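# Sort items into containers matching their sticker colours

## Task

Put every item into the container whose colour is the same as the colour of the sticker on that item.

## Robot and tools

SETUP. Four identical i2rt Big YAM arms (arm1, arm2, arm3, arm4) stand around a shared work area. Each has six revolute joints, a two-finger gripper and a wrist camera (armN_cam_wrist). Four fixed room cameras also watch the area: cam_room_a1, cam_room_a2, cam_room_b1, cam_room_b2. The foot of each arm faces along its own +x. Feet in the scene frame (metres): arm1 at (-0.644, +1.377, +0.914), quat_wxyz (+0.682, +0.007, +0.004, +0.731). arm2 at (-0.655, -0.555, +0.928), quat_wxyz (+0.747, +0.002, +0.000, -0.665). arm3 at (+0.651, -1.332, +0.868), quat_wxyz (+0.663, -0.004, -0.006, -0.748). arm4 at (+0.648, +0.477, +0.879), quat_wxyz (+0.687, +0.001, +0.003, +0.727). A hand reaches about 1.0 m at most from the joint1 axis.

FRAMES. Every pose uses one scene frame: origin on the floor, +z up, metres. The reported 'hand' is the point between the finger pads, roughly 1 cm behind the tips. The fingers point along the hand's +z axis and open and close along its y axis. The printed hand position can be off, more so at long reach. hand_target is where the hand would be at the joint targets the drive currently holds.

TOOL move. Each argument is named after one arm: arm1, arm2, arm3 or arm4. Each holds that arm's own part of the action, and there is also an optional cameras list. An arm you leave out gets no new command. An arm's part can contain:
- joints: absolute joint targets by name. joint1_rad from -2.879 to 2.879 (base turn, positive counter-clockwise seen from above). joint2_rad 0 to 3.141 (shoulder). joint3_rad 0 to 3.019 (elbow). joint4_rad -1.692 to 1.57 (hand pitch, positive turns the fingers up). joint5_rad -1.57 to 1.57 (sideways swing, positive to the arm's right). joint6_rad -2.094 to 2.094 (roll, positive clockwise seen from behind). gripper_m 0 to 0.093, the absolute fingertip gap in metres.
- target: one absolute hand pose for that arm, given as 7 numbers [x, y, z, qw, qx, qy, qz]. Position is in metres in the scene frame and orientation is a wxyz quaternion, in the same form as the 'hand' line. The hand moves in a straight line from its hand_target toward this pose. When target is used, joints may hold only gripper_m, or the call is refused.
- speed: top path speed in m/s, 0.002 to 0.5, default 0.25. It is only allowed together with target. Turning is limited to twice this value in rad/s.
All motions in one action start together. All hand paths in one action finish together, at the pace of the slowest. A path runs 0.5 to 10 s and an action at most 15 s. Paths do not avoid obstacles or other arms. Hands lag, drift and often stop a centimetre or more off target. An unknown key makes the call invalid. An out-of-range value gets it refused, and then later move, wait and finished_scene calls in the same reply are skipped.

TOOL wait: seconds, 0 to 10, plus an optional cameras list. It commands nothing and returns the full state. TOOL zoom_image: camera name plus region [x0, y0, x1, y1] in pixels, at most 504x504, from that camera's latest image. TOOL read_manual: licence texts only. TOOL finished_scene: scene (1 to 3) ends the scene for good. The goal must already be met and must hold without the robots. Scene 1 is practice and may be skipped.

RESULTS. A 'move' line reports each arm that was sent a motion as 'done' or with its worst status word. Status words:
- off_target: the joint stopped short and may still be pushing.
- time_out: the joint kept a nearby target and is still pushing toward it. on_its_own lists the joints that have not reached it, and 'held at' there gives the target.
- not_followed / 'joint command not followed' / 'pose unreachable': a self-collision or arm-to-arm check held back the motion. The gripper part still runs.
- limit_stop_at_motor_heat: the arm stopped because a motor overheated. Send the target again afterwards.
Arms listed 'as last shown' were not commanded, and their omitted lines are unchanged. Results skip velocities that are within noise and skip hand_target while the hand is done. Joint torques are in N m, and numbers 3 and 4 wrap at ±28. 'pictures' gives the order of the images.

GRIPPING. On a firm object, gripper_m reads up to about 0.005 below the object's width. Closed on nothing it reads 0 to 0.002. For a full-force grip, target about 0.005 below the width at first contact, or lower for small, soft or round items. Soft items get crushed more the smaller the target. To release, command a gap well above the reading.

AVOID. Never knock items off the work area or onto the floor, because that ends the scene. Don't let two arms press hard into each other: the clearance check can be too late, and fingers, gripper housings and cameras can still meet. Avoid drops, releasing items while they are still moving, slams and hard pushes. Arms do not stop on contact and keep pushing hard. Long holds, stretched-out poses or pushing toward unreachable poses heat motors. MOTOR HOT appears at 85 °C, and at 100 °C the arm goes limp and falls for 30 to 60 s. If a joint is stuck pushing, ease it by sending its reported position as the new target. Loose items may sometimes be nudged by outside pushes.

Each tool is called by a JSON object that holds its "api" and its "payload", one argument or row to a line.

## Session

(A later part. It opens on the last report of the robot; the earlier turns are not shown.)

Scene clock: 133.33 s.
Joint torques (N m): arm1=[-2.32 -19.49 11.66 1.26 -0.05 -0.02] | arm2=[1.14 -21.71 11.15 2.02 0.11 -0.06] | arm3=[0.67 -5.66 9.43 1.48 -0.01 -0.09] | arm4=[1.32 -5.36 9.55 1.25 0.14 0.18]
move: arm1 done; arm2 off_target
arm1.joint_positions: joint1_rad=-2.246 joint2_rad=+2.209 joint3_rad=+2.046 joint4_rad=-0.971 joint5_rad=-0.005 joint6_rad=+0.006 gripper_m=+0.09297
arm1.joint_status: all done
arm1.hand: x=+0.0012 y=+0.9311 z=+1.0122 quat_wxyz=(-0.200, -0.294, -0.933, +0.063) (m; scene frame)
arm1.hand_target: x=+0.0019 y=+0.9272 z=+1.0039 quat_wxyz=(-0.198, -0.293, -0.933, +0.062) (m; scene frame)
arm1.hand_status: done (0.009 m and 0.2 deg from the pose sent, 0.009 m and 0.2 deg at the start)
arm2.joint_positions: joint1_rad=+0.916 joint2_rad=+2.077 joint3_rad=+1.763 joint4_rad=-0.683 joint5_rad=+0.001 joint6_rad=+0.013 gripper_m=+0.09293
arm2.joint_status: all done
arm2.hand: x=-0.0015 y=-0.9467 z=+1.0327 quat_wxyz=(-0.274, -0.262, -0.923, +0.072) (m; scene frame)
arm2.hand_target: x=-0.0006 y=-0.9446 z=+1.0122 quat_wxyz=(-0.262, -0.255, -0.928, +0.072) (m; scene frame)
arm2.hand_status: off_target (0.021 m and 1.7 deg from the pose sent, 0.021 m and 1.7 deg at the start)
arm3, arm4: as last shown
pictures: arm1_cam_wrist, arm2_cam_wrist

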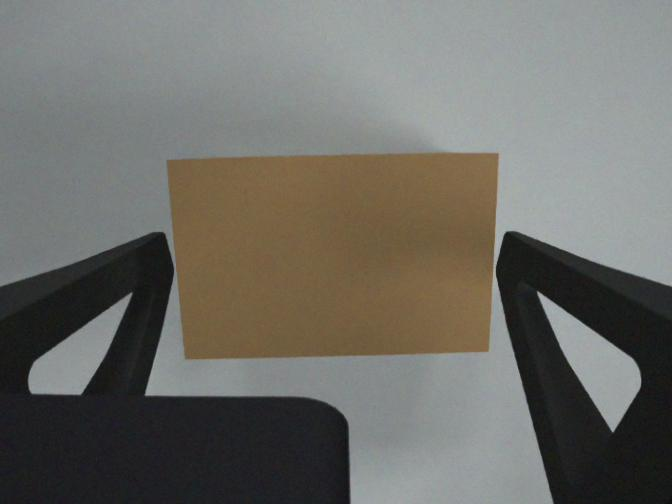

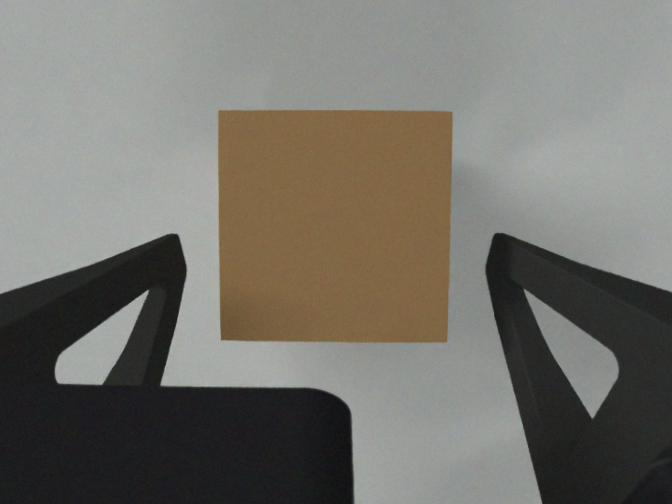

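{"api": "move", "payload": {
  "arm1": {"target":[-0.026,0.947,1.095,0.1983,0.2933,0.9331,-0.0623],"speed":0.2},
  "arm2": {"target":[-0.036,-0.925,1.090,0.2620,0.2551,0.9280,-0.0720],"speed":0.2},
  "cameras": ["arm1_cam_wrist","arm2_cam_wrist"]
}}

{"api": "move", "payload": {
  "arm1": {"target":[-0.33,1.16,1.11,0.1983,0.2933,0.9331,-0.0623],"speed":0.25},
  "arm2": {"target":[-0.37,-0.724,1.11,0.2738,0.2542,0.9245,-0.0753],"speed":0.25},
  "arm3": {"target":[0.073,-1.020,1.07,0.0740,-0.9257,0.2498,0.2742],"speed":0.25},
  "arm4": {"target":[0.070,0.916,1.06,0.0826,-0.9174,0.2787,0.2717],"speed":0.25},
  "cameras": ["arm3_cam_wrist","arm4_cam_wrist"]
}}

Scene clock: 146.17 s.
move: arm1 done; arm2 off_target
arm1.hand_status: done (0.008 m and 0.4 deg from the pose sent, 0.088 m and 0.2 deg at the start)
arm2.hand_status: off_target (0.016 m and 2.2 deg from the pose sent, 0.070 m and 1.7 deg at the start)
pictures: arm1_cam_wrist, arm2_cam_wrist

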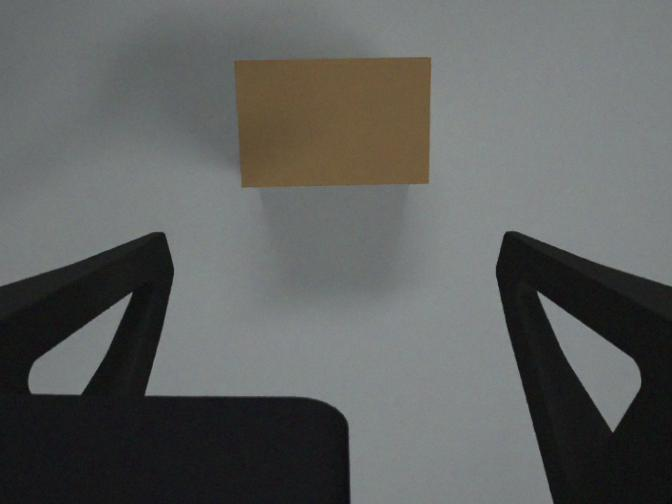

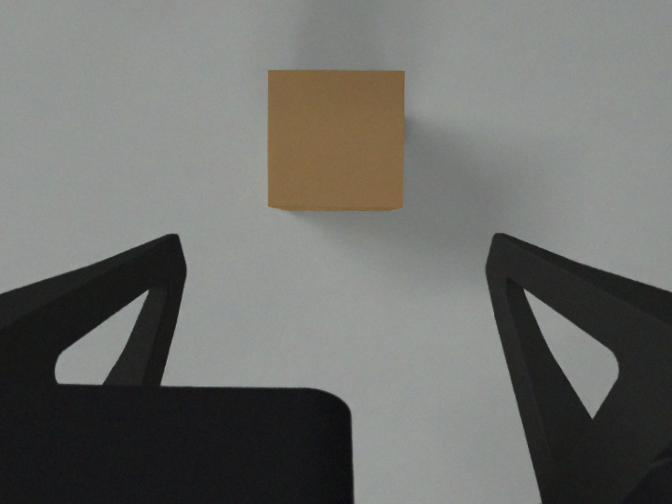

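Scene clock: 148.37 s.
Joint torques (N m): arm1=[-2.08 -3.72 11.58 0.9 -0.08 -0.07] | arm2=[1.61 -4.48 10.63 1.36 0.16 0] | arm3=[2.32 -18.2 13.76 0.75 0.14 0.02] | arm4=[0.67 -21.36 12.86 0.5 -0.06 -0.07]
move: arm1 done; arm2 off_target; arm3 off_target; arm4 off_target
arm1.joint_positions: joint1_rad=-2.246 joint2_rad=+1.070 joint3_rad=+0.880 joint4_rad=-0.943 joint5_rad=-0.005 joint6_rad=+0.006 gripper_m=+0.09297
arm1.hand: x=-0.3290 y=+1.1611 z=+1.1092 quat_wxyz=(-0.201, -0.294, -0.933, +0.063) (m; scene frame)
arm1.hand_target: x=-0.3300 y=+1.1601 z=+1.1100 quat_wxyz=(-0.198, -0.293, -0.933, +0.062) (m; scene frame)
arm1.hand_status: done (0.002 m and 0.3 deg from the pose sent, 0.370 m and 0.4 deg at the start)
arm2.joint_positions: joint1_rad=+0.917 joint2_rad=+0.843 joint3_rad=+0.671 joint4_rad=-0.794 joint5_rad=+0.005 joint6_rad=+0.013 gripper_m=+0.09293
arm2.hand: x=-0.3666 y=-0.7292 z=+1.1191 quat_wxyz=(-0.288, -0.260, -0.918, +0.078) (m; scene frame)
arm2.hand_target: x=-0.3700 y=-0.7241 z=+1.1101 quat_wxyz=(-0.274, -0.254, -0.925, +0.075) (m; scene frame)
arm2.hand_status: off_target (0.011 m and 1.9 deg from the pose sent, 0.395 m and 1.1 deg at the start)
arm3.joint_positions: joint1_rad=-1.945 joint2_rad=+1.712 joint3_rad=+1.450 joint4_rad=-0.763 joint5_rad=+0.032 joint6_rad=+0.025 gripper_m=+0.09402
arm3.hand: x=+0.0913 y=-1.0202 z=+1.0494 quat_wxyz=(+0.071, -0.930, +0.253, +0.256) (m; scene frame)
arm3.hand_target: x=+0.0740 y=-1.0207 z=+1.0701 quat_wxyz=(+0.074, -0.926, +0.250, +0.275) (m; scene frame)
arm3.hand_status: off_target (0.028 m and 2.2 deg from the pose sent, 0.299 m and 1.3 deg at the start)
arm4.joint_positions: joint1_rad=+0.867 joint2_rad=+1.908 joint3_rad=+1.672 joint4_rad=-0.784 joint5_rad=-0.027 joint6_rad=-0.044 gripper_m=+0.09401
arm4.hand: x=+0.0788 y=+0.9033 z=+1.0469 quat_wxyz=(-0.078, +0.919, -0.283, -0.262) (m; scene frame)
arm4.hand_target: x=+0.0707 y=+0.9154 z=+1.0601 quat_wxyz=(-0.083, +0.917, -0.279, -0.272) (m; scene frame)
arm4.hand_status: off_target (0.020 m and 1.4 deg from the pose sent, 0.374 m and 1.2 deg at the start)
pictures: arm3_cam_wrist, arm4_cam_wrist

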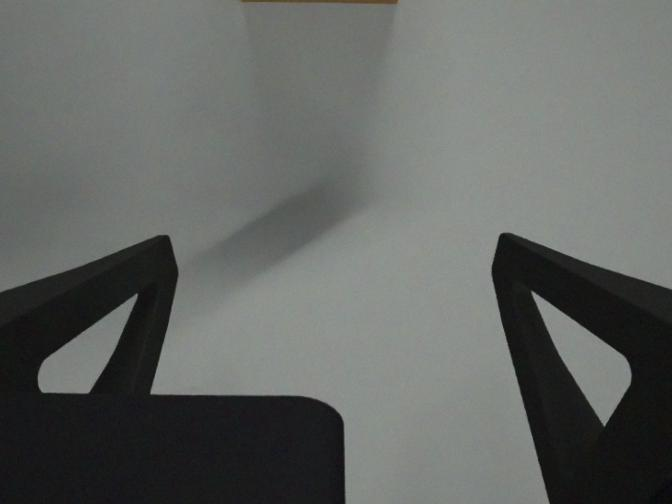

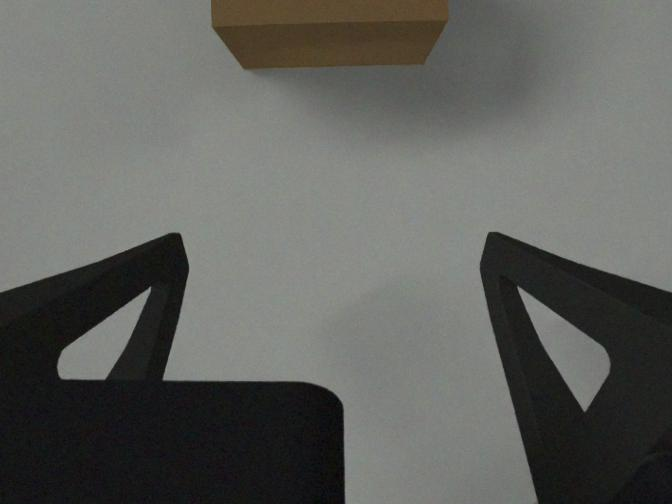

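{"api": "move", "payload": {
  "arm1": {"joints":{"joint1_rad":-1.5,"joint2_rad":0.6,"joint3_rad":0.8,"joint4_rad":-0.8,"joint5_rad":0,"joint6_rad":0}},
  "arm2": {"joints":{"joint1_rad":1.5,"joint2_rad":0.6,"joint3_rad":0.8,"joint4_rad":-0.8,"joint5_rad":0,"joint6_rad":0}},
  "arm3": {"target":[-0.016,-0.969,1.043,0.0740,-0.9257,0.2498,0.2742],"speed":0.15},
  "arm4": {"target":[0.042,0.935,1.004,0.0826,-0.9174,0.2787,0.2717],"speed":0.12},
  "cameras": ["arm3_cam_wrist","arm4_cam_wrist"]
}}

Scene clock: 169.10 s.
Joint torques (N m): arm1=[-1.55 1.79 13.49 2.35 0.07 -0.05] | arm2=[0.97 -1.14 14.84 2.09 -0.06 -0.06] | arm3=[1.9 -22.53 14.2 0.69 0 -0.04] | arm4=[0.21 -20.25 11.82 1.35 -0.05 -0.07]
Motor temperatures (°C): arm1=[20 26 34 23 21 21 22] | arm2=[23 26 32 22 22 20 23] | arm3=[24 24 31 23 24 23 23] | arm4=[22 25 37 22 24 21 24]
Heat: arm1: hottest joint3_rad 34 °C; arm2: hottest joint3_rad 32 °C; arm3: hottest joint3_rad 31 °C; arm4: hottest joint3_rad 37 °C.
move: arm1 done; arm2 done; arm3 off_target; arm4 off_target
arm1.joint_positions: joint1_rad=-1.506 joint2_rad=+0.592 joint3_rad=+0.783 joint4_rad=-0.814 joint5_rad=-0.001 joint6_rad=+0.006 gripper_m=+0.09298
arm1.joint_status: all done
arm1.hand: x=-0.3212 y=+1.4189 z=+1.2360 quat_wxyz=(-0.448, +0.056, -0.892, -0.034) (m; scene frame)
arm2.joint_positions: joint1_rad=+1.496 joint2_rad=+0.591 joint3_rad=+0.766 joint4_rad=-0.794 joint5_rad=+0.001 joint6_rad=+0.013 gripper_m=+0.09294
arm2.joint_status: all done
arm2.hand: x=-0.3344 y=-0.5433 z=+1.2503 quat_wxyz=(-0.459, +0.012, -0.888, -0.014) (m; scene frame)
arm3.joint_positions: joint1_rad=-1.945 joint2_rad=+1.995 joint3_rad=+1.797 joint4_rad=-0.825 joint5_rad=+0.032 joint6_rad=+0.025 gripper_m=+0.09402
arm3.hand: x=+0.0006 y=-0.9715 z=+1.0242 quat_wxyz=(+0.072, -0.930, +0.253, +0.257) (m; scene frame)
arm3.hand_target: x=-0.0150 y=-0.9698 z=+1.0431 quat_wxyz=(+0.074, -0.926, +0.250, +0.275) (m; scene frame)
arm3.hand_status: off_target (0.025 m and 2.1 deg from the pose sent, 0.119 m and 2.2 deg at the start)
arm4.joint_positions: joint1_rad=+0.868 joint2_rad=+2.010 joint3_rad=+1.732 joint4_rad=-0.733 joint5_rad=-0.026 joint6_rad=-0.046 gripper_m=+0.09400
arm4.hand: x=+0.0536 y=+0.9214 z=+1.0115 quat_wxyz=(-0.080, +0.919, -0.281, -0.266) (m; scene frame)
arm4.hand_target: x=+0.0429 y=+0.9343 z=+1.0040 quat_wxyz=(-0.083, +0.917, -0.279, -0.272) (m; scene frame)
arm4.hand_status: off_target (0.019 m and 0.9 deg from the pose sent, 0.065 m and 1.4 deg at the start)
pictures: arm3_cam_wrist, arm4_cam_wrist

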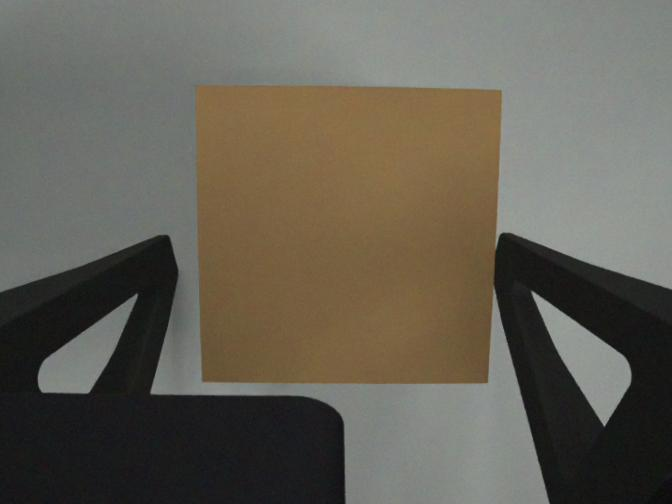

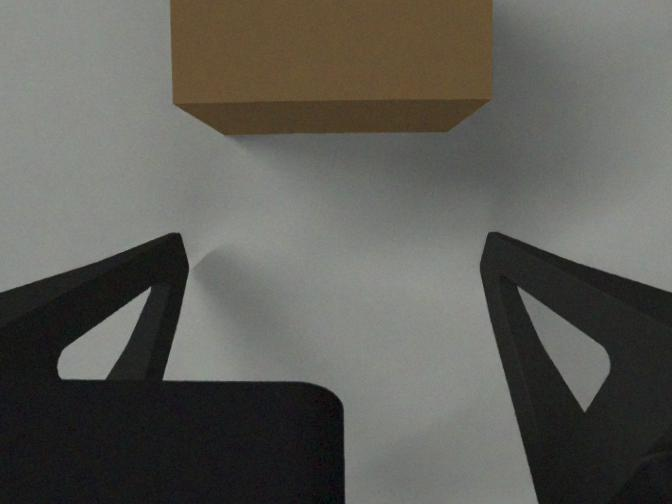

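{"api": "move", "payload": {
  "arm3": {"joints":{"gripper_m":0.040}},
  "arm4": {"target":[0.001,0.963,1.007,0.0826,-0.9174,0.2787,0.2717],"speed":0.1},
  "cameras": ["arm3_cam_wrist","arm4_cam_wrist"]
}}

Scene clock: 174.80 s.
Joint torques (N m): arm1=[-1.61 1.79 13.44 2.29 0.08 -0.05] | arm2=[1.08 -1.26 14.86 2.09 -0.07 -0.06] | arm3=[2.14 -22.48 14.22 0.69 0.02 -0.04] | arm4=[1.03 -23.18 12.71 0.42 0.05 0]
move: arm3 off_target; arm4 off_target
arm1, arm2: as last shown
arm3.joint_positions: joint1_rad=-1.945 joint2_rad=+1.995 joint3_rad=+1.797 joint4_rad=-0.825 joint5_rad=+0.032 joint6_rad=+0.025 gripper_m=+0.05307
arm3.joint_status: gripper_m off_target (ended at +0.05309, target +0.04000)
arm3.hand: x=+0.0008 y=-0.9716 z=+1.0241 quat_wxyz=(+0.072, -0.930, +0.254, +0.257) (m; scene frame)
arm4.joint_positions: joint1_rad=+0.868 joint2_rad=+2.156 joint3_rad=+1.971 joint4_rad=-0.810 joint5_rad=-0.026 joint6_rad=-0.046 gripper_m=+0.09400
arm4.hand: x=+0.0100 y=+0.9547 z=+1.0128 quat_wxyz=(-0.082, +0.916, -0.281, -0.273) (m; scene frame)
arm4.hand_target: x=+0.0017 y=+0.9626 z=+1.0070 quat_wxyz=(-0.083, +0.917, -0.279, -0.272) (m; scene frame)
arm4.hand_status: off_target (0.014 m and 0.3 deg from the pose sent, 0.067 m and 0.9 deg at the start)
pictures: arm3_cam_wrist, arm4_cam_wrist

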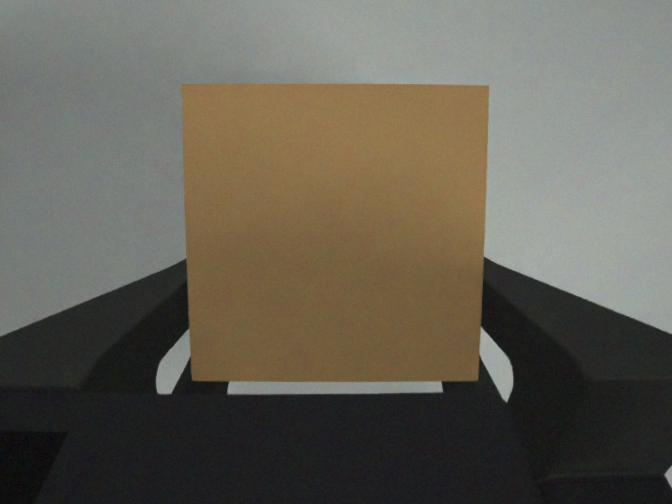

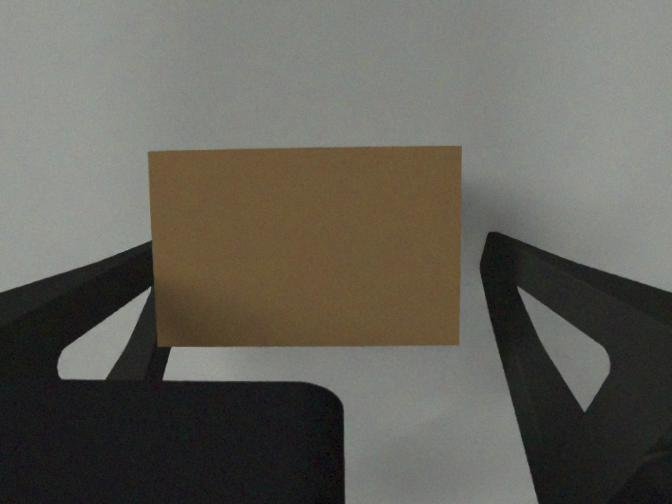

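{"api": "move", "payload": {
  "arm3": {"target":[0.035,-0.992,1.09,0.0740,-0.9257,0.2498,0.2742],"speed":0.15},
  "arm4": {"joints":{"gripper_m":0.06}},
  "cameras": ["arm3_cam_wrist","arm4_cam_wrist"]
}}

{"api": "move", "payload": {
  "arm3": {"target":[0.345,-1.15,1.09,0.0740,-0.9257,0.2498,0.2742],"speed":0.25},
  "arm4": {"target":[0.045,0.932,1.07,0.0826,-0.9174,0.2787,0.2717],"speed":0.15},
  "cameras": ["arm4_cam_wrist"]
}}

Scene clock: 180.63 s.
move: arm3 done; arm4 off_target
arm3.hand_status: done (0.004 m and 0.6 deg from the pose sent, 0.077 m and 2.1 deg at the start)
arm4.joint_status: gripper_m off_target (ended at +0.06910, target +0.06000)
pictures: arm3_cam_wrist, arm4_cam_wrist

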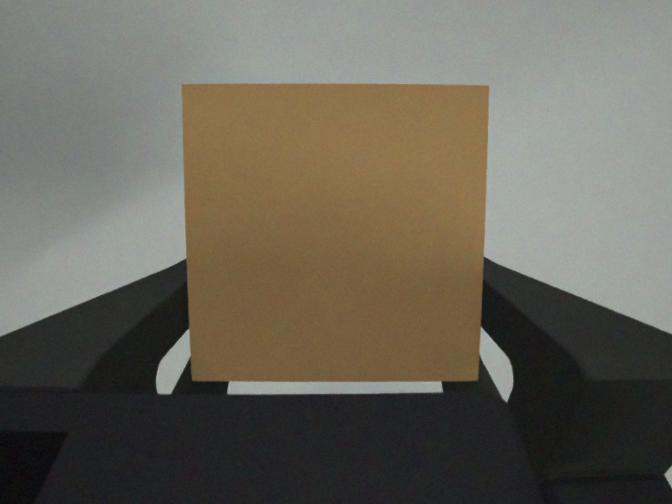

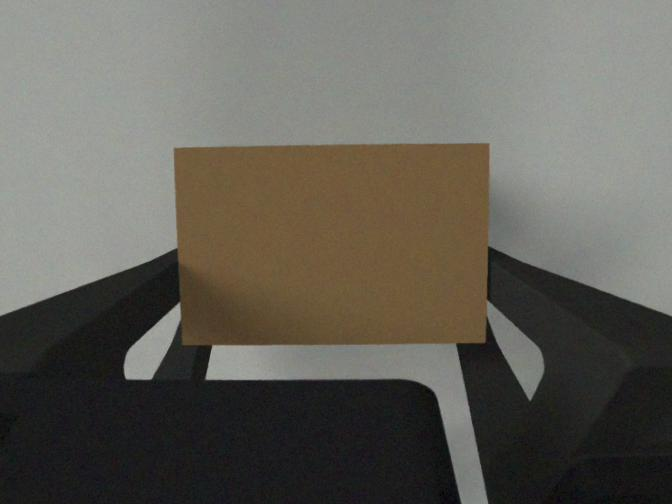

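Scene clock: 182.63 s.
Joint torques (N m): arm1=[-1.38 1.9 13.41 2.1 0.09 -0.01] | arm2=[1.08 -1.26 14.86 2.14 -0.07 -0.07] | arm3=[0.26 -4.42 9.72 0.94 -0.07 -0.11] | arm4=[0.62 -26.7 9.24 0.58 -0.01 0]
move: arm3 done; arm4 off_target
arm1.joint_positions: joint1_rad=-1.506 joint2_rad=+0.592 joint3_rad=+0.783 joint4_rad=-0.814 joint5_rad=-0.001 joint6_rad=+0.006 gripper_m=+0.09298
arm1.hand: x=-0.3212 y=+1.4189 z=+1.2360 quat_wxyz=(-0.448, +0.056, -0.892, -0.034) (m; scene frame)
arm2.joint_positions: joint1_rad=+1.496 joint2_rad=+0.591 joint3_rad=+0.766 joint4_rad=-0.794 joint5_rad=+0.001 joint6_rad=+0.013 gripper_m=+0.09294
arm2.hand: x=-0.3344 y=-0.5433 z=+1.2503 quat_wxyz=(-0.459, +0.012, -0.888, -0.014) (m; scene frame)
arm3.joint_positions: joint1_rad=-1.956 joint2_rad=+0.891 joint3_rad=+0.797 joint4_rad=-0.883 joint5_rad=+0.015 joint6_rad=+0.007 gripper_m=+0.05306
arm3.hand: x=+0.3422 y=-1.1540 z=+1.0927 quat_wxyz=(+0.073, -0.925, +0.247, +0.279) (m; scene frame)
arm3.hand_target: x=+0.3450 y=-1.1501 z=+1.0899 quat_wxyz=(+0.074, -0.926, +0.250, +0.274) (m; scene frame)
arm3.hand_status: done (0.006 m and 0.7 deg from the pose sent, 0.350 m and 0.6 deg at the start)
arm4.joint_positions: joint1_rad=+0.868 joint2_rad=+2.028 joint3_rad=+1.877 joint4_rad=-0.858 joint5_rad=-0.026 joint6_rad=-0.046 gripper_m=+0.06906
arm4.hand: x=+0.0408 y=+0.9318 z=+1.0552 quat_wxyz=(-0.080, +0.918, -0.282, -0.267) (m; scene frame)
arm4.hand_target: x=+0.0449 y=+0.9321 z=+1.0699 quat_wxyz=(-0.083, +0.917, -0.279, -0.272) (m; scene frame)
arm4.hand_status: off_target (0.015 m and 0.7 deg from the pose sent, 0.071 m and 0.3 deg at the start)
pictures: arm4_cam_wrist

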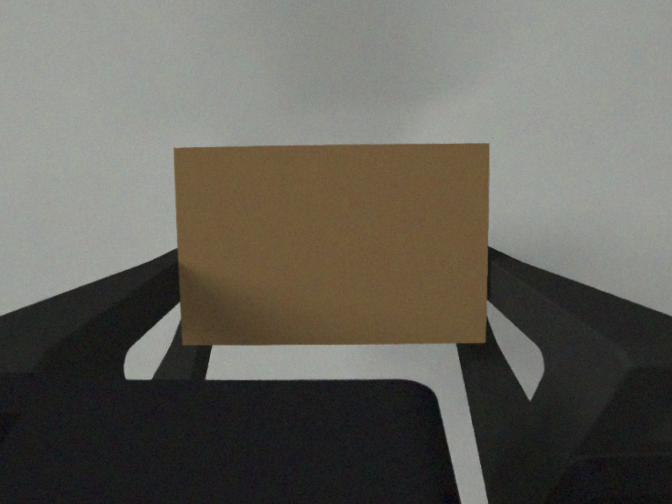

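{"api": "move", "payload": {
  "arm3": {"joints":{"joint1_rad":-0.2,"joint5_rad":0,"joint6_rad":0}},
  "arm4": {"target":[0.35,0.685,1.09,0.0826,-0.9174,0.2787,0.2717],"speed":0.25},
  "cameras": []
}}

{"api": "move", "payload": {
  "arm3": {"joints":{"joint1_rad":0.98,"joint2_rad":1.40,"joint3_rad":1.044,"joint4_rad":-0.58}},
  "arm4": {"joints":{"joint1_rad":-0.3,"joint5_rad":0,"joint6_rad":0}},
  "cameras": ["arm3_cam_wrist"]
}}

{"api": "move", "payload": {
  "arm3": {"target":[1.105,-1.725,0.92,0.2816,0.1251,0.9505,-0.0371],"speed":0.2},
  "arm4": {"joints":{"joint1_rad":-1.13,"joint2_rad":1.40,"joint3_rad":1.044,"joint4_rad":-0.58}},
  "cameras": ["arm3_cam_wrist","arm4_cam_wrist"]
}}

Scene clock: 208.17 s.
move: arm3 done; arm4 done
arm3.joint_status: all done
arm4.hand_status: done (0.002 m and 0.6 deg from the pose sent, 0.397 m and 0.7 deg at the start)
pictures: none

Scene clock: 209.77 s.
move: arm3 done; arm4 done
arm3.joint_status: all done
arm4.joint_status: all done
pictures: arm3_cam_wrist

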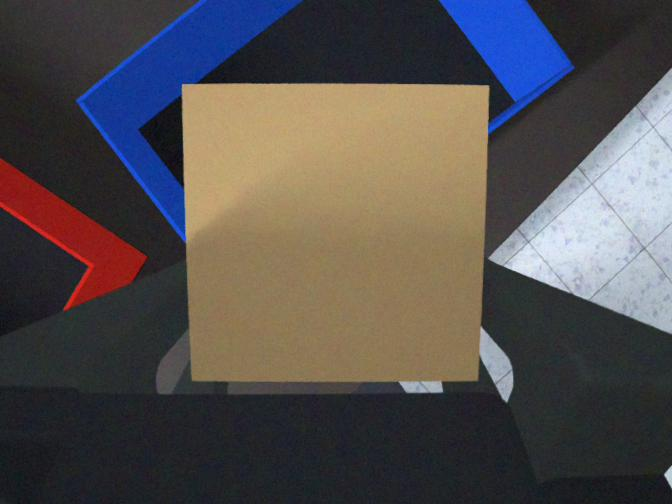

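Scene clock: 211.70 s.
Joint torques (N m): arm1=[-1.49 1.61 13.49 2.06 0.08 -0.03] | arm2=[1.08 -1.14 14.86 2.13 -0.06 -0.06] | arm3=[0.21 -17.55 11.71 1.33 -0.32 -0.11] | arm4=[1.2 -14.33 9.99 1.2 0.05 0.19]
move: arm3 off_target; arm4 done
arm1.joint_positions: joint1_rad=-1.506 joint2_rad=+0.592 joint3_rad=+0.783 joint4_rad=-0.814 joint5_rad=-0.001 joint6_rad=+0.006 gripper_m=+0.09298
arm1.hand: x=-0.3212 y=+1.4189 z=+1.2360 quat_wxyz=(-0.448, +0.056, -0.892, -0.034) (m; scene frame)
arm2.joint_positions: joint1_rad=+1.496 joint2_rad=+0.591 joint3_rad=+0.766 joint4_rad=-0.794 joint5_rad=+0.001 joint6_rad=+0.013 gripper_m=+0.09294
arm2.hand: x=-0.3344 y=-0.5433 z=+1.2503 quat_wxyz=(-0.459, +0.012, -0.888, -0.014) (m; scene frame)
arm3.joint_positions: joint1_rad=+0.909 joint2_rad=+1.803 joint3_rad=+1.120 joint4_rad=-0.447 joint5_rad=-0.284 joint6_rad=-0.448 gripper_m=+0.05305
arm3.hand: x=+1.0913 y=-1.7015 z=+0.8993 quat_wxyz=(-0.258, -0.128, -0.957, +0.018) (m; scene frame)
arm3.hand_target: x=+1.1036 y=-1.7241 z=+0.9208 quat_wxyz=(-0.281, -0.125, -0.951, +0.037) (m; scene frame)
arm3.hand_status: off_target (0.034 m and 3.6 deg from the pose sent, 0.142 m and 26.1 deg at the start)
arm4.joint_positions: joint1_rad=-1.137 joint2_rad=+1.412 joint3_rad=+1.023 joint4_rad=-0.588 joint5_rad=+0.001 joint6_rad=-0.011 gripper_m=+0.06911
arm4.joint_status: all done
arm4.hand: x=+1.1080 y=+0.7222 z=+1.0430 quat_wxyz=(-0.282, +0.237, -0.927, -0.068) (m; scene frame)
pictures: arm3_cam_wrist, arm4_cam_wrist

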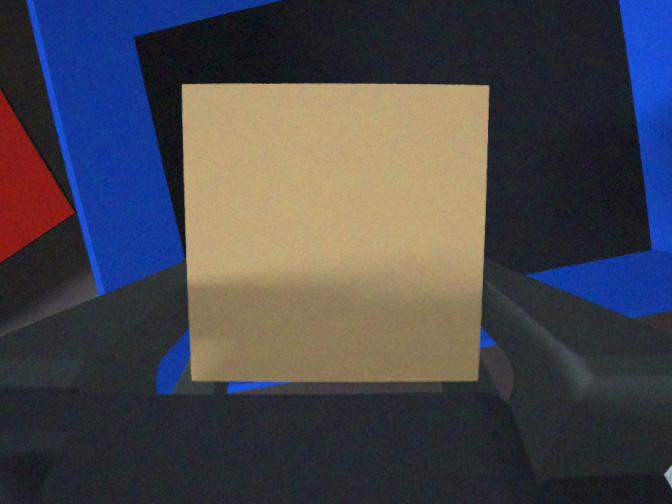

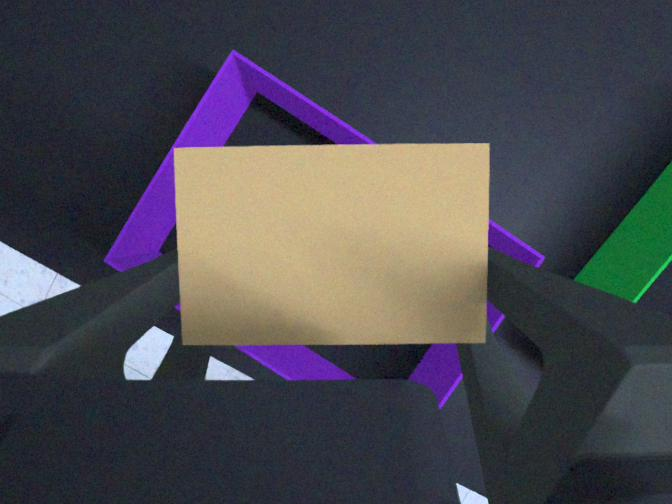

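{"api": "move", "payload": {
  "arm3": {"target":[1.137,-1.762,0.845,0.2574,0.1009,0.9606,-0.0271],"speed":0.15},
  "arm4": {"target":[1.100,0.727,0.90,0.2839,-0.0251,0.9585,0.0074],"speed":0.2},
  "cameras": ["arm3_cam_wrist","arm4_cam_wrist"]
}}

Scene clock: 236.00 s.
Joint torques (N m): arm1=[-1.55 1.49 13.48 2.24 0.04 -0.04] | arm2=[0.97 -1.14 14.89 2.09 -0.06 -0.06] | arm3=[0.09 -20.01 11 1.31 -0.33 -0.13] | arm4=[1.32 -14.15 6.99 1.43 0.44 0.18]
Motor temperatures (°C): arm1=[20 24 37 23 21 21 21] | arm2=[23 25 37 22 22 20 23] | arm3=[24 26 31 23 24 23 24] | arm4=[22 27 36 22 24 21 26]
Heat: arm1: hottest joint3_rad 37 °C; arm2: hottest joint3_rad 37 °C; arm3: hottest joint3_rad 31 °C; arm4: hottest joint3_rad 36 °C.
move: arm3 off_target; arm4 done
arm1, arm2: as last shown
arm3.joint_positions: joint1_rad=+0.907 joint2_rad=+2.035 joint3_rad=+1.287 joint4_rad=-0.437 joint5_rad=-0.286 joint6_rad=-0.514 gripper_m=+0.05305
arm3.hand: x=+1.1254 y=-1.7376 z=+0.8313 quat_wxyz=(-0.237, -0.102, -0.966, +0.010) (m; scene frame)
arm3.hand_target: x=+1.1358 y=-1.7611 z=+0.8457 quat_wxyz=(-0.257, -0.101, -0.961, +0.027) (m; scene frame)
arm3.hand_status: off_target (0.030 m and 3.1 deg from the pose sent, 0.093 m and 3.3 deg at the start)
arm4.joint_positions: joint1_rad=-1.033 joint2_rad=+1.657 joint3_rad=+0.881 joint4_rad=-0.297 joint5_rad=+0.283 joint6_rad=+0.459 gripper_m=+0.06912
arm4.hand: x=+1.0968 y=+0.7221 z=+0.9004 quat_wxyz=(-0.277, +0.031, -0.960, -0.003) (m; scene frame)
arm4.hand_target: x=+1.0998 y=+0.7269 z=+0.8999 quat_wxyz=(-0.284, +0.025, -0.959, -0.007) (m; scene frame)
arm4.hand_status: done (0.006 m and 1.1 deg from the pose sent, 0.143 m and 25.6 deg at the start)
pictures: arm3_cam_wrist, arm4_cam_wrist

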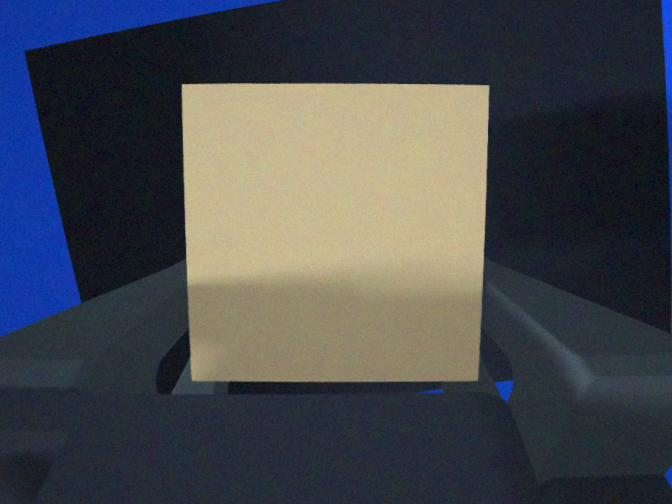

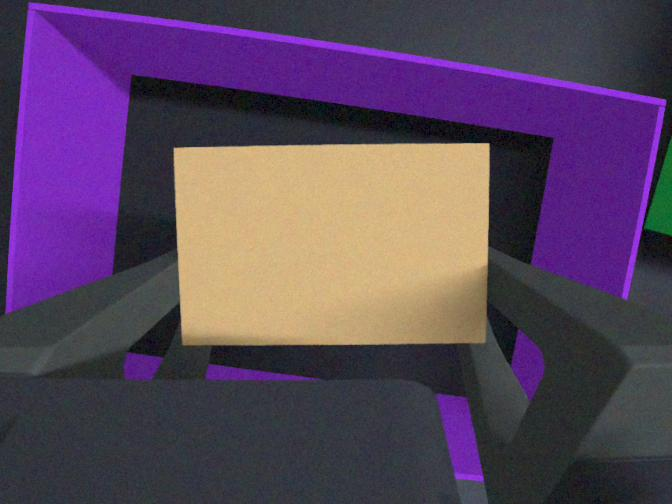

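{"api": "move", "payload": {
  "arm3": {"target":[1.137,-1.770,0.785,0.2574,0.0757,0.9629,-0.0203],"speed":0.12},
  "arm4": {"target":[1.110,0.732,0.755,0.2839,0.0251,0.9585,-0.0074],"speed":0.15},
  "cameras": ["arm3_cam_wrist","arm4_cam_wrist"]
}}

Scene clock: 248.67 s.
Joint torques (N m): arm1=[-1.73 1.96 13.49 2.21 0.07 0.01] | arm2=[1.08 -1.14 14.87 2.11 -0.06 -0.06] | arm3=[0.15 -20.6 10.17 1.39 -0.36 -0.12] | arm4=[1.49 -16.97 5.86 1.33 0.47 0.18]
move: arm3 off_target; arm4 off_target
arm1, arm2: as last shown
arm3.joint_positions: joint1_rad=+0.892 joint2_rad=+2.157 joint3_rad=+1.312 joint4_rad=-0.357 joint5_rad=-0.314 joint6_rad=-0.579 gripper_m=+0.05305
arm3.hand: x=+1.1259 y=-1.7462 z=+0.7752 quat_wxyz=(-0.239, -0.077, -0.968, +0.003) (m; scene frame)
arm3.hand_target: x=+1.1359 y=-1.7693 z=+0.7858 quat_wxyz=(-0.257, -0.076, -0.963, +0.021) (m; scene frame)
arm3.hand_status: off_target (0.028 m and 2.9 deg from the pose sent, 0.058 m and 4.0 deg at the start)
arm4.joint_positions: joint1_rad=-1.021 joint2_rad=+2.040 joint3_rad=+0.882 joint4_rad=+0.028 joint5_rad=+0.339 joint6_rad=+0.570 gripper_m=+0.06912
arm4.hand: x=+1.0970 y=+0.7189 z=+0.7500 quat_wxyz=(-0.268, -0.019, -0.963, +0.019) (m; scene frame)
arm4.hand_target: x=+1.1095 y=+0.7317 z=+0.7554 quat_wxyz=(-0.284, -0.025, -0.959, +0.007) (m; scene frame)
arm4.hand_status: off_target (0.019 m and 2.4 deg from the pose sent, 0.146 m and 6.5 deg at the start)
pictures: arm3_cam_wrist, arm4_cam_wrist

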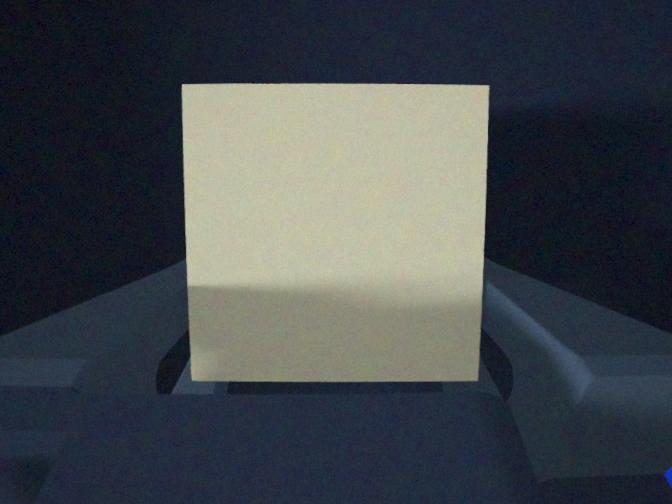

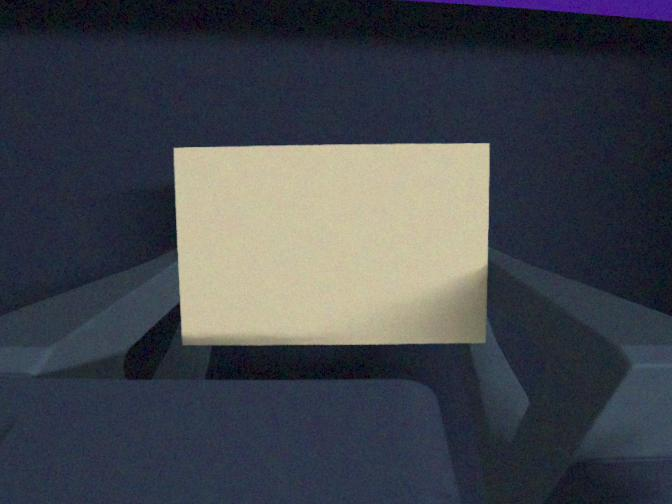

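{"api": "move", "payload": {
  "arm3": {"target":[1.137,-1.770,0.763,0.2574,0.0757,0.9629,-0.0203],"speed":0.08},
  "arm4": {"target":[1.110,0.732,0.735,0.2839,0.0251,0.9585,-0.0074],"speed":0.08},
  "cameras": ["arm3_cam_wrist","arm4_cam_wrist"]
}}

Scene clock: 252.63 s.
Joint torques (N m): arm1=[-1.67 2.37 13.45 2.21 0.03 0] | arm2=[0.97 -1.2 14.86 2.13 -0.06 -0.06] | arm3=[0.21 -20.72 9.65 1.37 -0.31 -0.11] | arm4=[1.03 -15.38 5.57 1.37 0.4 0.15]
move: arm3 off_target; arm4 off_target
arm1, arm2: as last shown
arm3.joint_positions: joint1_rad=+0.891 joint2_rad=+2.198 joint3_rad=+1.317 joint4_rad=-0.316 joint5_rad=-0.315 joint6_rad=-0.579 gripper_m=+0.05305
arm3.hand: x=+1.1269 y=-1.7479 z=+0.7553 quat_wxyz=(-0.241, -0.077, -0.968, +0.005) (m; scene frame)
arm3.hand_target: x=+1.1362 y=-1.7694 z=+0.7639 quat_wxyz=(-0.257, -0.076, -0.963, +0.021) (m; scene frame)
arm3.hand_status: off_target (0.025 m and 2.7 deg from the pose sent, 0.029 m and 2.9 deg at the start)
arm4.joint_positions: joint1_rad=-1.020 joint2_rad=+2.077 joint3_rad=+0.893 joint4_rad=+0.075 joint5_rad=+0.342 joint6_rad=+0.573 gripper_m=+0.06912
arm4.hand: x=+1.1022 y=+0.7225 z=+0.7397 quat_wxyz=(-0.277, -0.022, -0.961, +0.014) (m; scene frame)
arm4.hand_target: x=+1.1097 y=+0.7319 z=+0.7354 quat_wxyz=(-0.284, -0.025, -0.958, +0.007) (m; scene frame)
arm4.hand_status: off_target (0.013 m and 1.2 deg from the pose sent, 0.024 m and 2.4 deg at the start)
pictures: arm3_cam_wrist, arm4_cam_wrist

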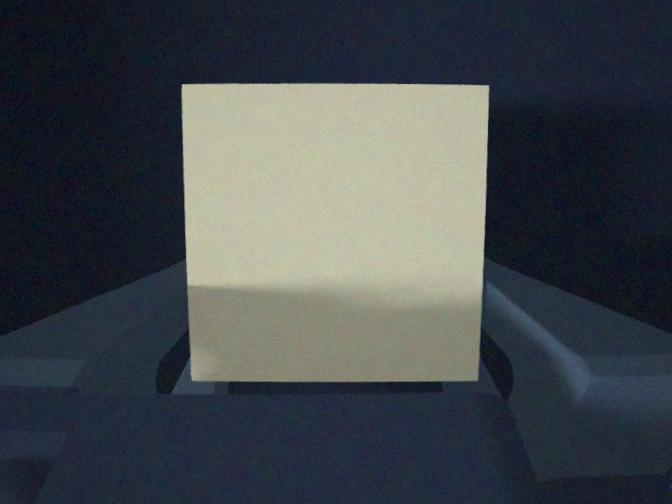

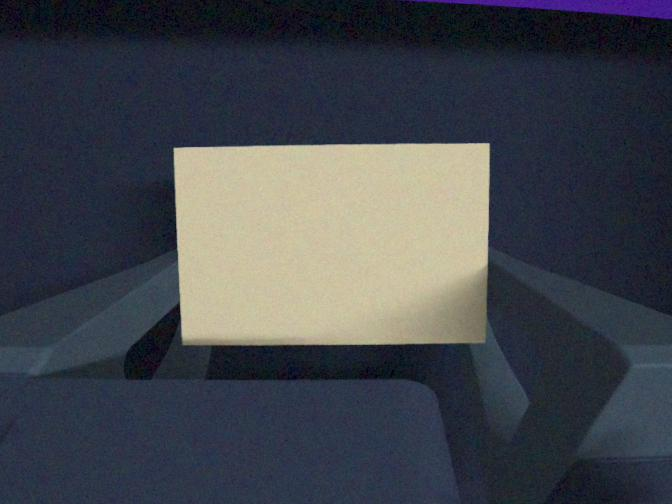

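{"api": "move", "payload": {
  "arm3": {"target":[1.137,-1.770,0.750,0.2574,0.0757,0.9629,-0.0203],"speed":0.06},
  "arm4": {"target":[1.110,0.732,0.726,0.2839,0.0251,0.9585,-0.0074],"speed":0.06},
  "cameras": []
}}

{"api": "wait", "payload": {
  "seconds": 0.1,
  "cameras": []
}}

Scene clock: 256.97 s.
move: arm3 off_target; arm4 off_target
arm3.hand_status: off_target (0.019 m and 1.6 deg from the pose sent, 0.025 m and 2.7 deg at the start)
arm4.hand_status: off_target (0.015 m and 0.3 deg from the pose sent, 0.018 m and 1.2 deg at the start)
pictures: none

Scene clock: 257.07 s.
Joint torques (N m): arm1=[-1.03 1.85 13.44 2.13 0.01 -0.03] | arm2=[0.97 -1.14 14.84 2.11 -0.06 -0.07] | arm3=[0.38 -19.37 9.44 1.33 -0.25 -0.11] | arm4=[1.32 -14.45 5.59 1.29 0.36 0.1]
arm1.joint_positions: joint1_rad=-1.506 joint2_rad=+0.592 joint3_rad=+0.783 joint4_rad=-0.814 joint5_rad=-0.001 joint6_rad=+0.006 gripper_m=+0.09298
arm1.hand: x=-0.3212 y=+1.4189 z=+1.2360 quat_wxyz=(-0.448, +0.056, -0.892, -0.034) (m; scene frame)
arm2.joint_positions: joint1_rad=+1.496 joint2_rad=+0.591 joint3_rad=+0.766 joint4_rad=-0.794 joint5_rad=+0.001 joint6_rad=+0.013 gripper_m=+0.09294
arm2.hand: x=-0.3344 y=-0.5433 z=+1.2503 quat_wxyz=(-0.459, +0.012, -0.888, -0.014) (m; scene frame)
arm3.joint_positions: joint1_rad=+0.890 joint2_rad=+2.210 joint3_rad=+1.323 joint4_rad=-0.291 joint5_rad=-0.316 joint6_rad=-0.580 gripper_m=+0.05305
arm3.hand: x=+1.1306 y=-1.7521 z=+0.7523 quat_wxyz=(-0.248, -0.075, -0.966, +0.010) (m; scene frame)
arm3.hand_target: x=+1.1362 y=-1.7695 z=+0.7503 quat_wxyz=(-0.257, -0.076, -0.963, +0.020) (m; scene frame)
arm3.hand_status: off_target (0.019 m and 1.6 deg from the pose sent, 0.025 m and 2.7 deg at the start)
arm4.joint_positions: joint1_rad=-1.020 joint2_rad=+2.086 joint3_rad=+0.897 joint4_rad=+0.097 joint5_rad=+0.342 joint6_rad=+0.573 gripper_m=+0.06912
arm4.hand: x=+1.1059 y=+0.7249 z=+0.7386 quat_wxyz=(-0.284, -0.024, -0.959, +0.009) (m; scene frame)
arm4.hand_target: x=+1.1094 y=+0.7317 z=+0.7263 quat_wxyz=(-0.284, -0.025, -0.959, +0.007) (m; scene frame)
arm4.hand_status: off_target (0.015 m and 0.3 deg from the pose sent, 0.018 m and 1.2 deg at the start)
wait: 0.10 s; no rest
pictures: none

{"api": "move", "payload": {
  "arm3": {"target":[1.137,-1.770,0.740,0.2574,0.0757,0.9629,-0.0203],"speed":0.06},
  "arm4": {"target":[1.110,0.732,0.732,0.2839,0.0251,0.9585,-0.0074],"joints":{"gripper_m":0.093},"speed":0.05},
  "cameras": ["arm4_cam_wrist"]
}}

{"api": "move", "payload": {
  "arm3": {"target":[1.137,-1.768,0.746,0.2574,0.0757,0.9629,-0.0203],"joints":{"gripper_m":0.093},"speed":0.05},
  "arm4": {"target":[1.082,0.734,0.95,0.2839,0.0251,0.9585,-0.0074],"speed":0.2},
  "cameras": ["arm3_cam_wrist","arm4_cam_wrist"]
}}

Scene clock: 264.37 s.
move: arm3 off_target; arm4 done
arm3.hand_status: off_target (0.018 m and 0.7 deg from the pose sent, 0.023 m and 1.6 deg at the start)
arm4.joint_status: all done
arm4.hand_status: done (0.010 m and 0.4 deg from the pose sent, 0.010 m and 0.3 deg at the start)
pictures: arm4_cam_wrist

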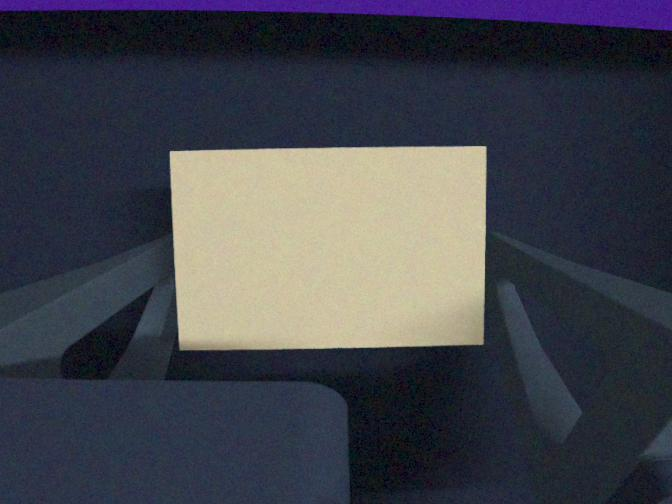

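Scene clock: 266.13 s.
Joint torques (N m): arm1=[-1.08 2.26 13.55 2.29 0.06 0] | arm2=[0.97 -1.14 14.84 2.11 -0.06 -0.07] | arm3=[0.56 -20.31 8.4 0.87 -0.05 -0.05] | arm4=[1.38 -13.86 9.84 0.29 0.45 0.18]
move: arm3 off_target; arm4 off_target
arm1.joint_positions: joint1_rad=-1.506 joint2_rad=+0.592 joint3_rad=+0.783 joint4_rad=-0.814 joint5_rad=-0.001 joint6_rad=+0.006 gripper_m=+0.09298
arm1.hand: x=-0.3212 y=+1.4189 z=+1.2360 quat_wxyz=(-0.448, +0.056, -0.892, -0.034) (m; scene frame)
arm2.joint_positions: joint1_rad=+1.496 joint2_rad=+0.591 joint3_rad=+0.766 joint4_rad=-0.794 joint5_rad=+0.001 joint6_rad=+0.013 gripper_m=+0.09294
arm2.hand: x=-0.3344 y=-0.5433 z=+1.2503 quat_wxyz=(-0.459, +0.012, -0.888, -0.014) (m; scene frame)
arm3.joint_positions: joint1_rad=+0.890 joint2_rad=+2.225 joint3_rad=+1.332 joint4_rad=-0.269 joint5_rad=-0.321 joint6_rad=-0.583 gripper_m=+0.09296
arm3.joint_status: all done
arm3.hand: x=+1.1348 y=-1.7554 z=+0.7482 quat_wxyz=(-0.255, -0.071, -0.964, +0.014) (m; scene frame)
arm3.hand_target: x=+1.1367 y=-1.7678 z=+0.7462 quat_wxyz=(-0.257, -0.076, -0.963, +0.020) (m; scene frame)
arm3.hand_status: off_target (0.013 m and 0.9 deg from the pose sent, 0.013 m and 0.7 deg at the start)
arm4.joint_positions: joint1_rad=-0.979 joint2_rad=+1.563 joint3_rad=+0.889 joint4_rad=-0.462 joint5_rad=+0.359 joint6_rad=+0.609 gripper_m=+0.09292
arm4.hand: x=+1.0709 y=+0.7215 z=+0.9346 quat_wxyz=(-0.272, -0.019, -0.962, +0.018) (m; scene frame)
arm4.hand_target: x=+1.0814 y=+0.7336 z=+0.9503 quat_wxyz=(-0.284, -0.025, -0.958, +0.007) (m; scene frame)
arm4.hand_status: off_target (0.023 m and 2.0 deg from the pose sent, 0.214 m and 0.3 deg at the start)
pictures: arm3_cam_wrist, arm4_cam_wrist

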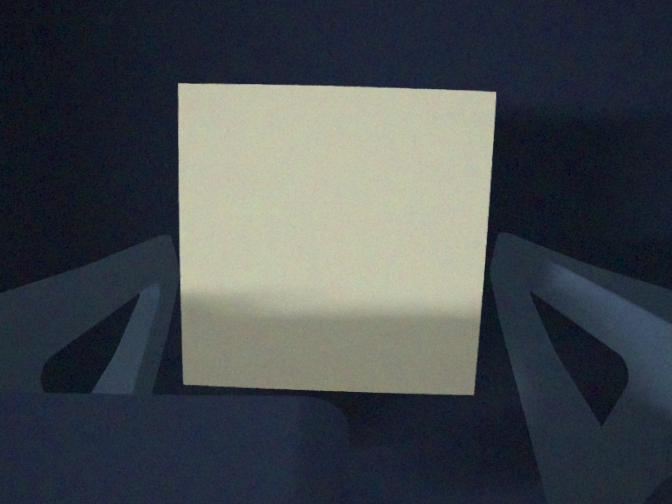

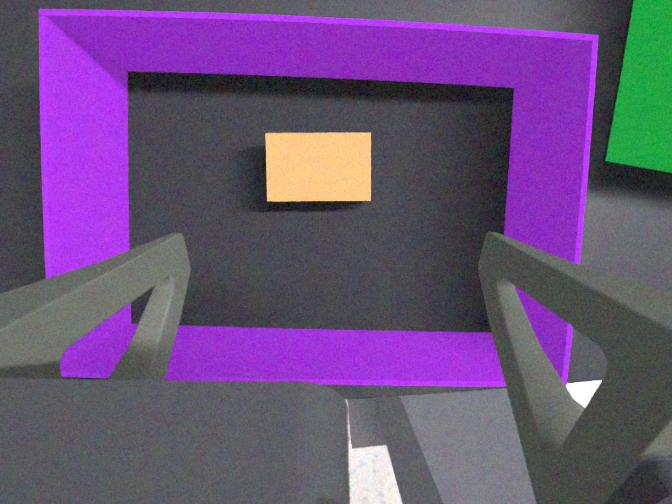

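Good. Retreat arm3 and verify.

{"api": "move", "payload": {
  "arm3": {"target":[1.10,-1.755,0.96,0.2574,0.0757,0.9629,-0.0203],"speed":0.2},
  "cameras": ["arm3_cam_wrist","cam_room_a1","cam_room_a2"]
}}

Scene clock: 270.50 s.
Joint torques (N m): arm1=[-1.49 1.85 13.45 2.11 0.1 -0.03] | arm2=[1.03 -1.14 14.87 2.13 -0.06 -0.06] | arm3=[0.03 -18.84 10.26 0.43 -0.33 -0.12] | arm4=[1.03 -14.15 9.94 0.25 0.43 0.15]
move: arm3 off_target
arm1, arm2, arm4: as last shown
arm3.joint_positions: joint1_rad=+0.859 joint2_rad=+1.825 joint3_rad=+1.321 joint4_rad=-0.674 joint5_rad=-0.328 joint6_rad=-0.610 gripper_m=+0.09297
arm3.hand: x=+1.1003 y=-1.7432 z=+0.9503 quat_wxyz=(-0.251, -0.074, -0.965, +0.013) (m; scene frame)
arm3.hand_target: x=+1.0997 y=-1.7548 z=+0.9601 quat_wxyz=(-0.258, -0.076, -0.963, +0.020) (m; scene frame)
arm3.hand_status: off_target (0.015 m and 1.1 deg from the pose sent, 0.215 m and 0.9 deg at the start)
pictures: arm3_cam_wrist, cam_room_a1, cam_room_a2

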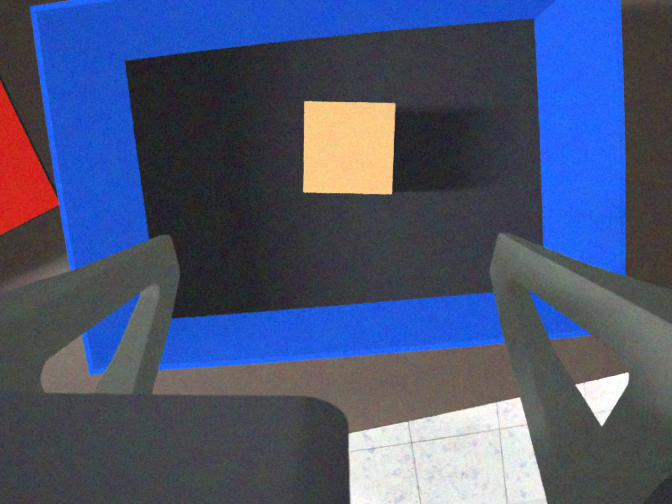

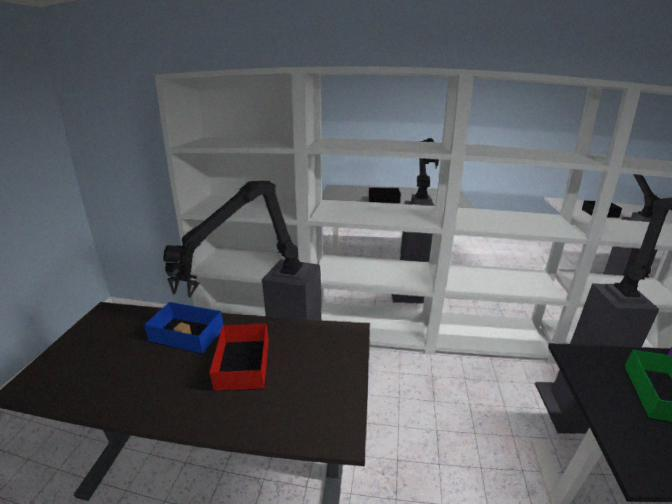

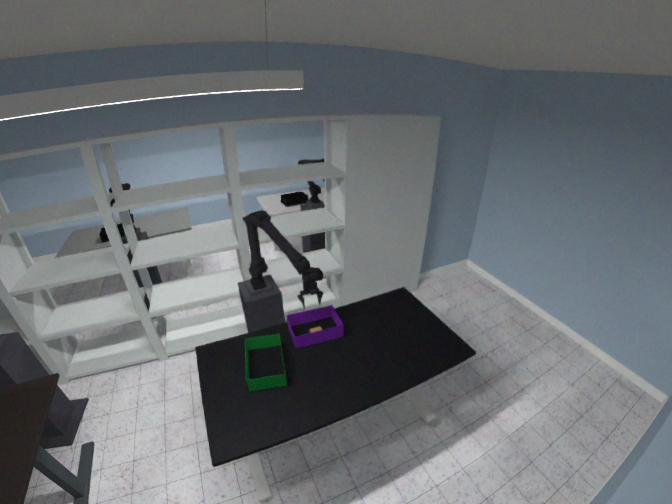

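{"api": "finished_scene", "payload": {
  "scene": 3
}}

The scene is finished: the task was done.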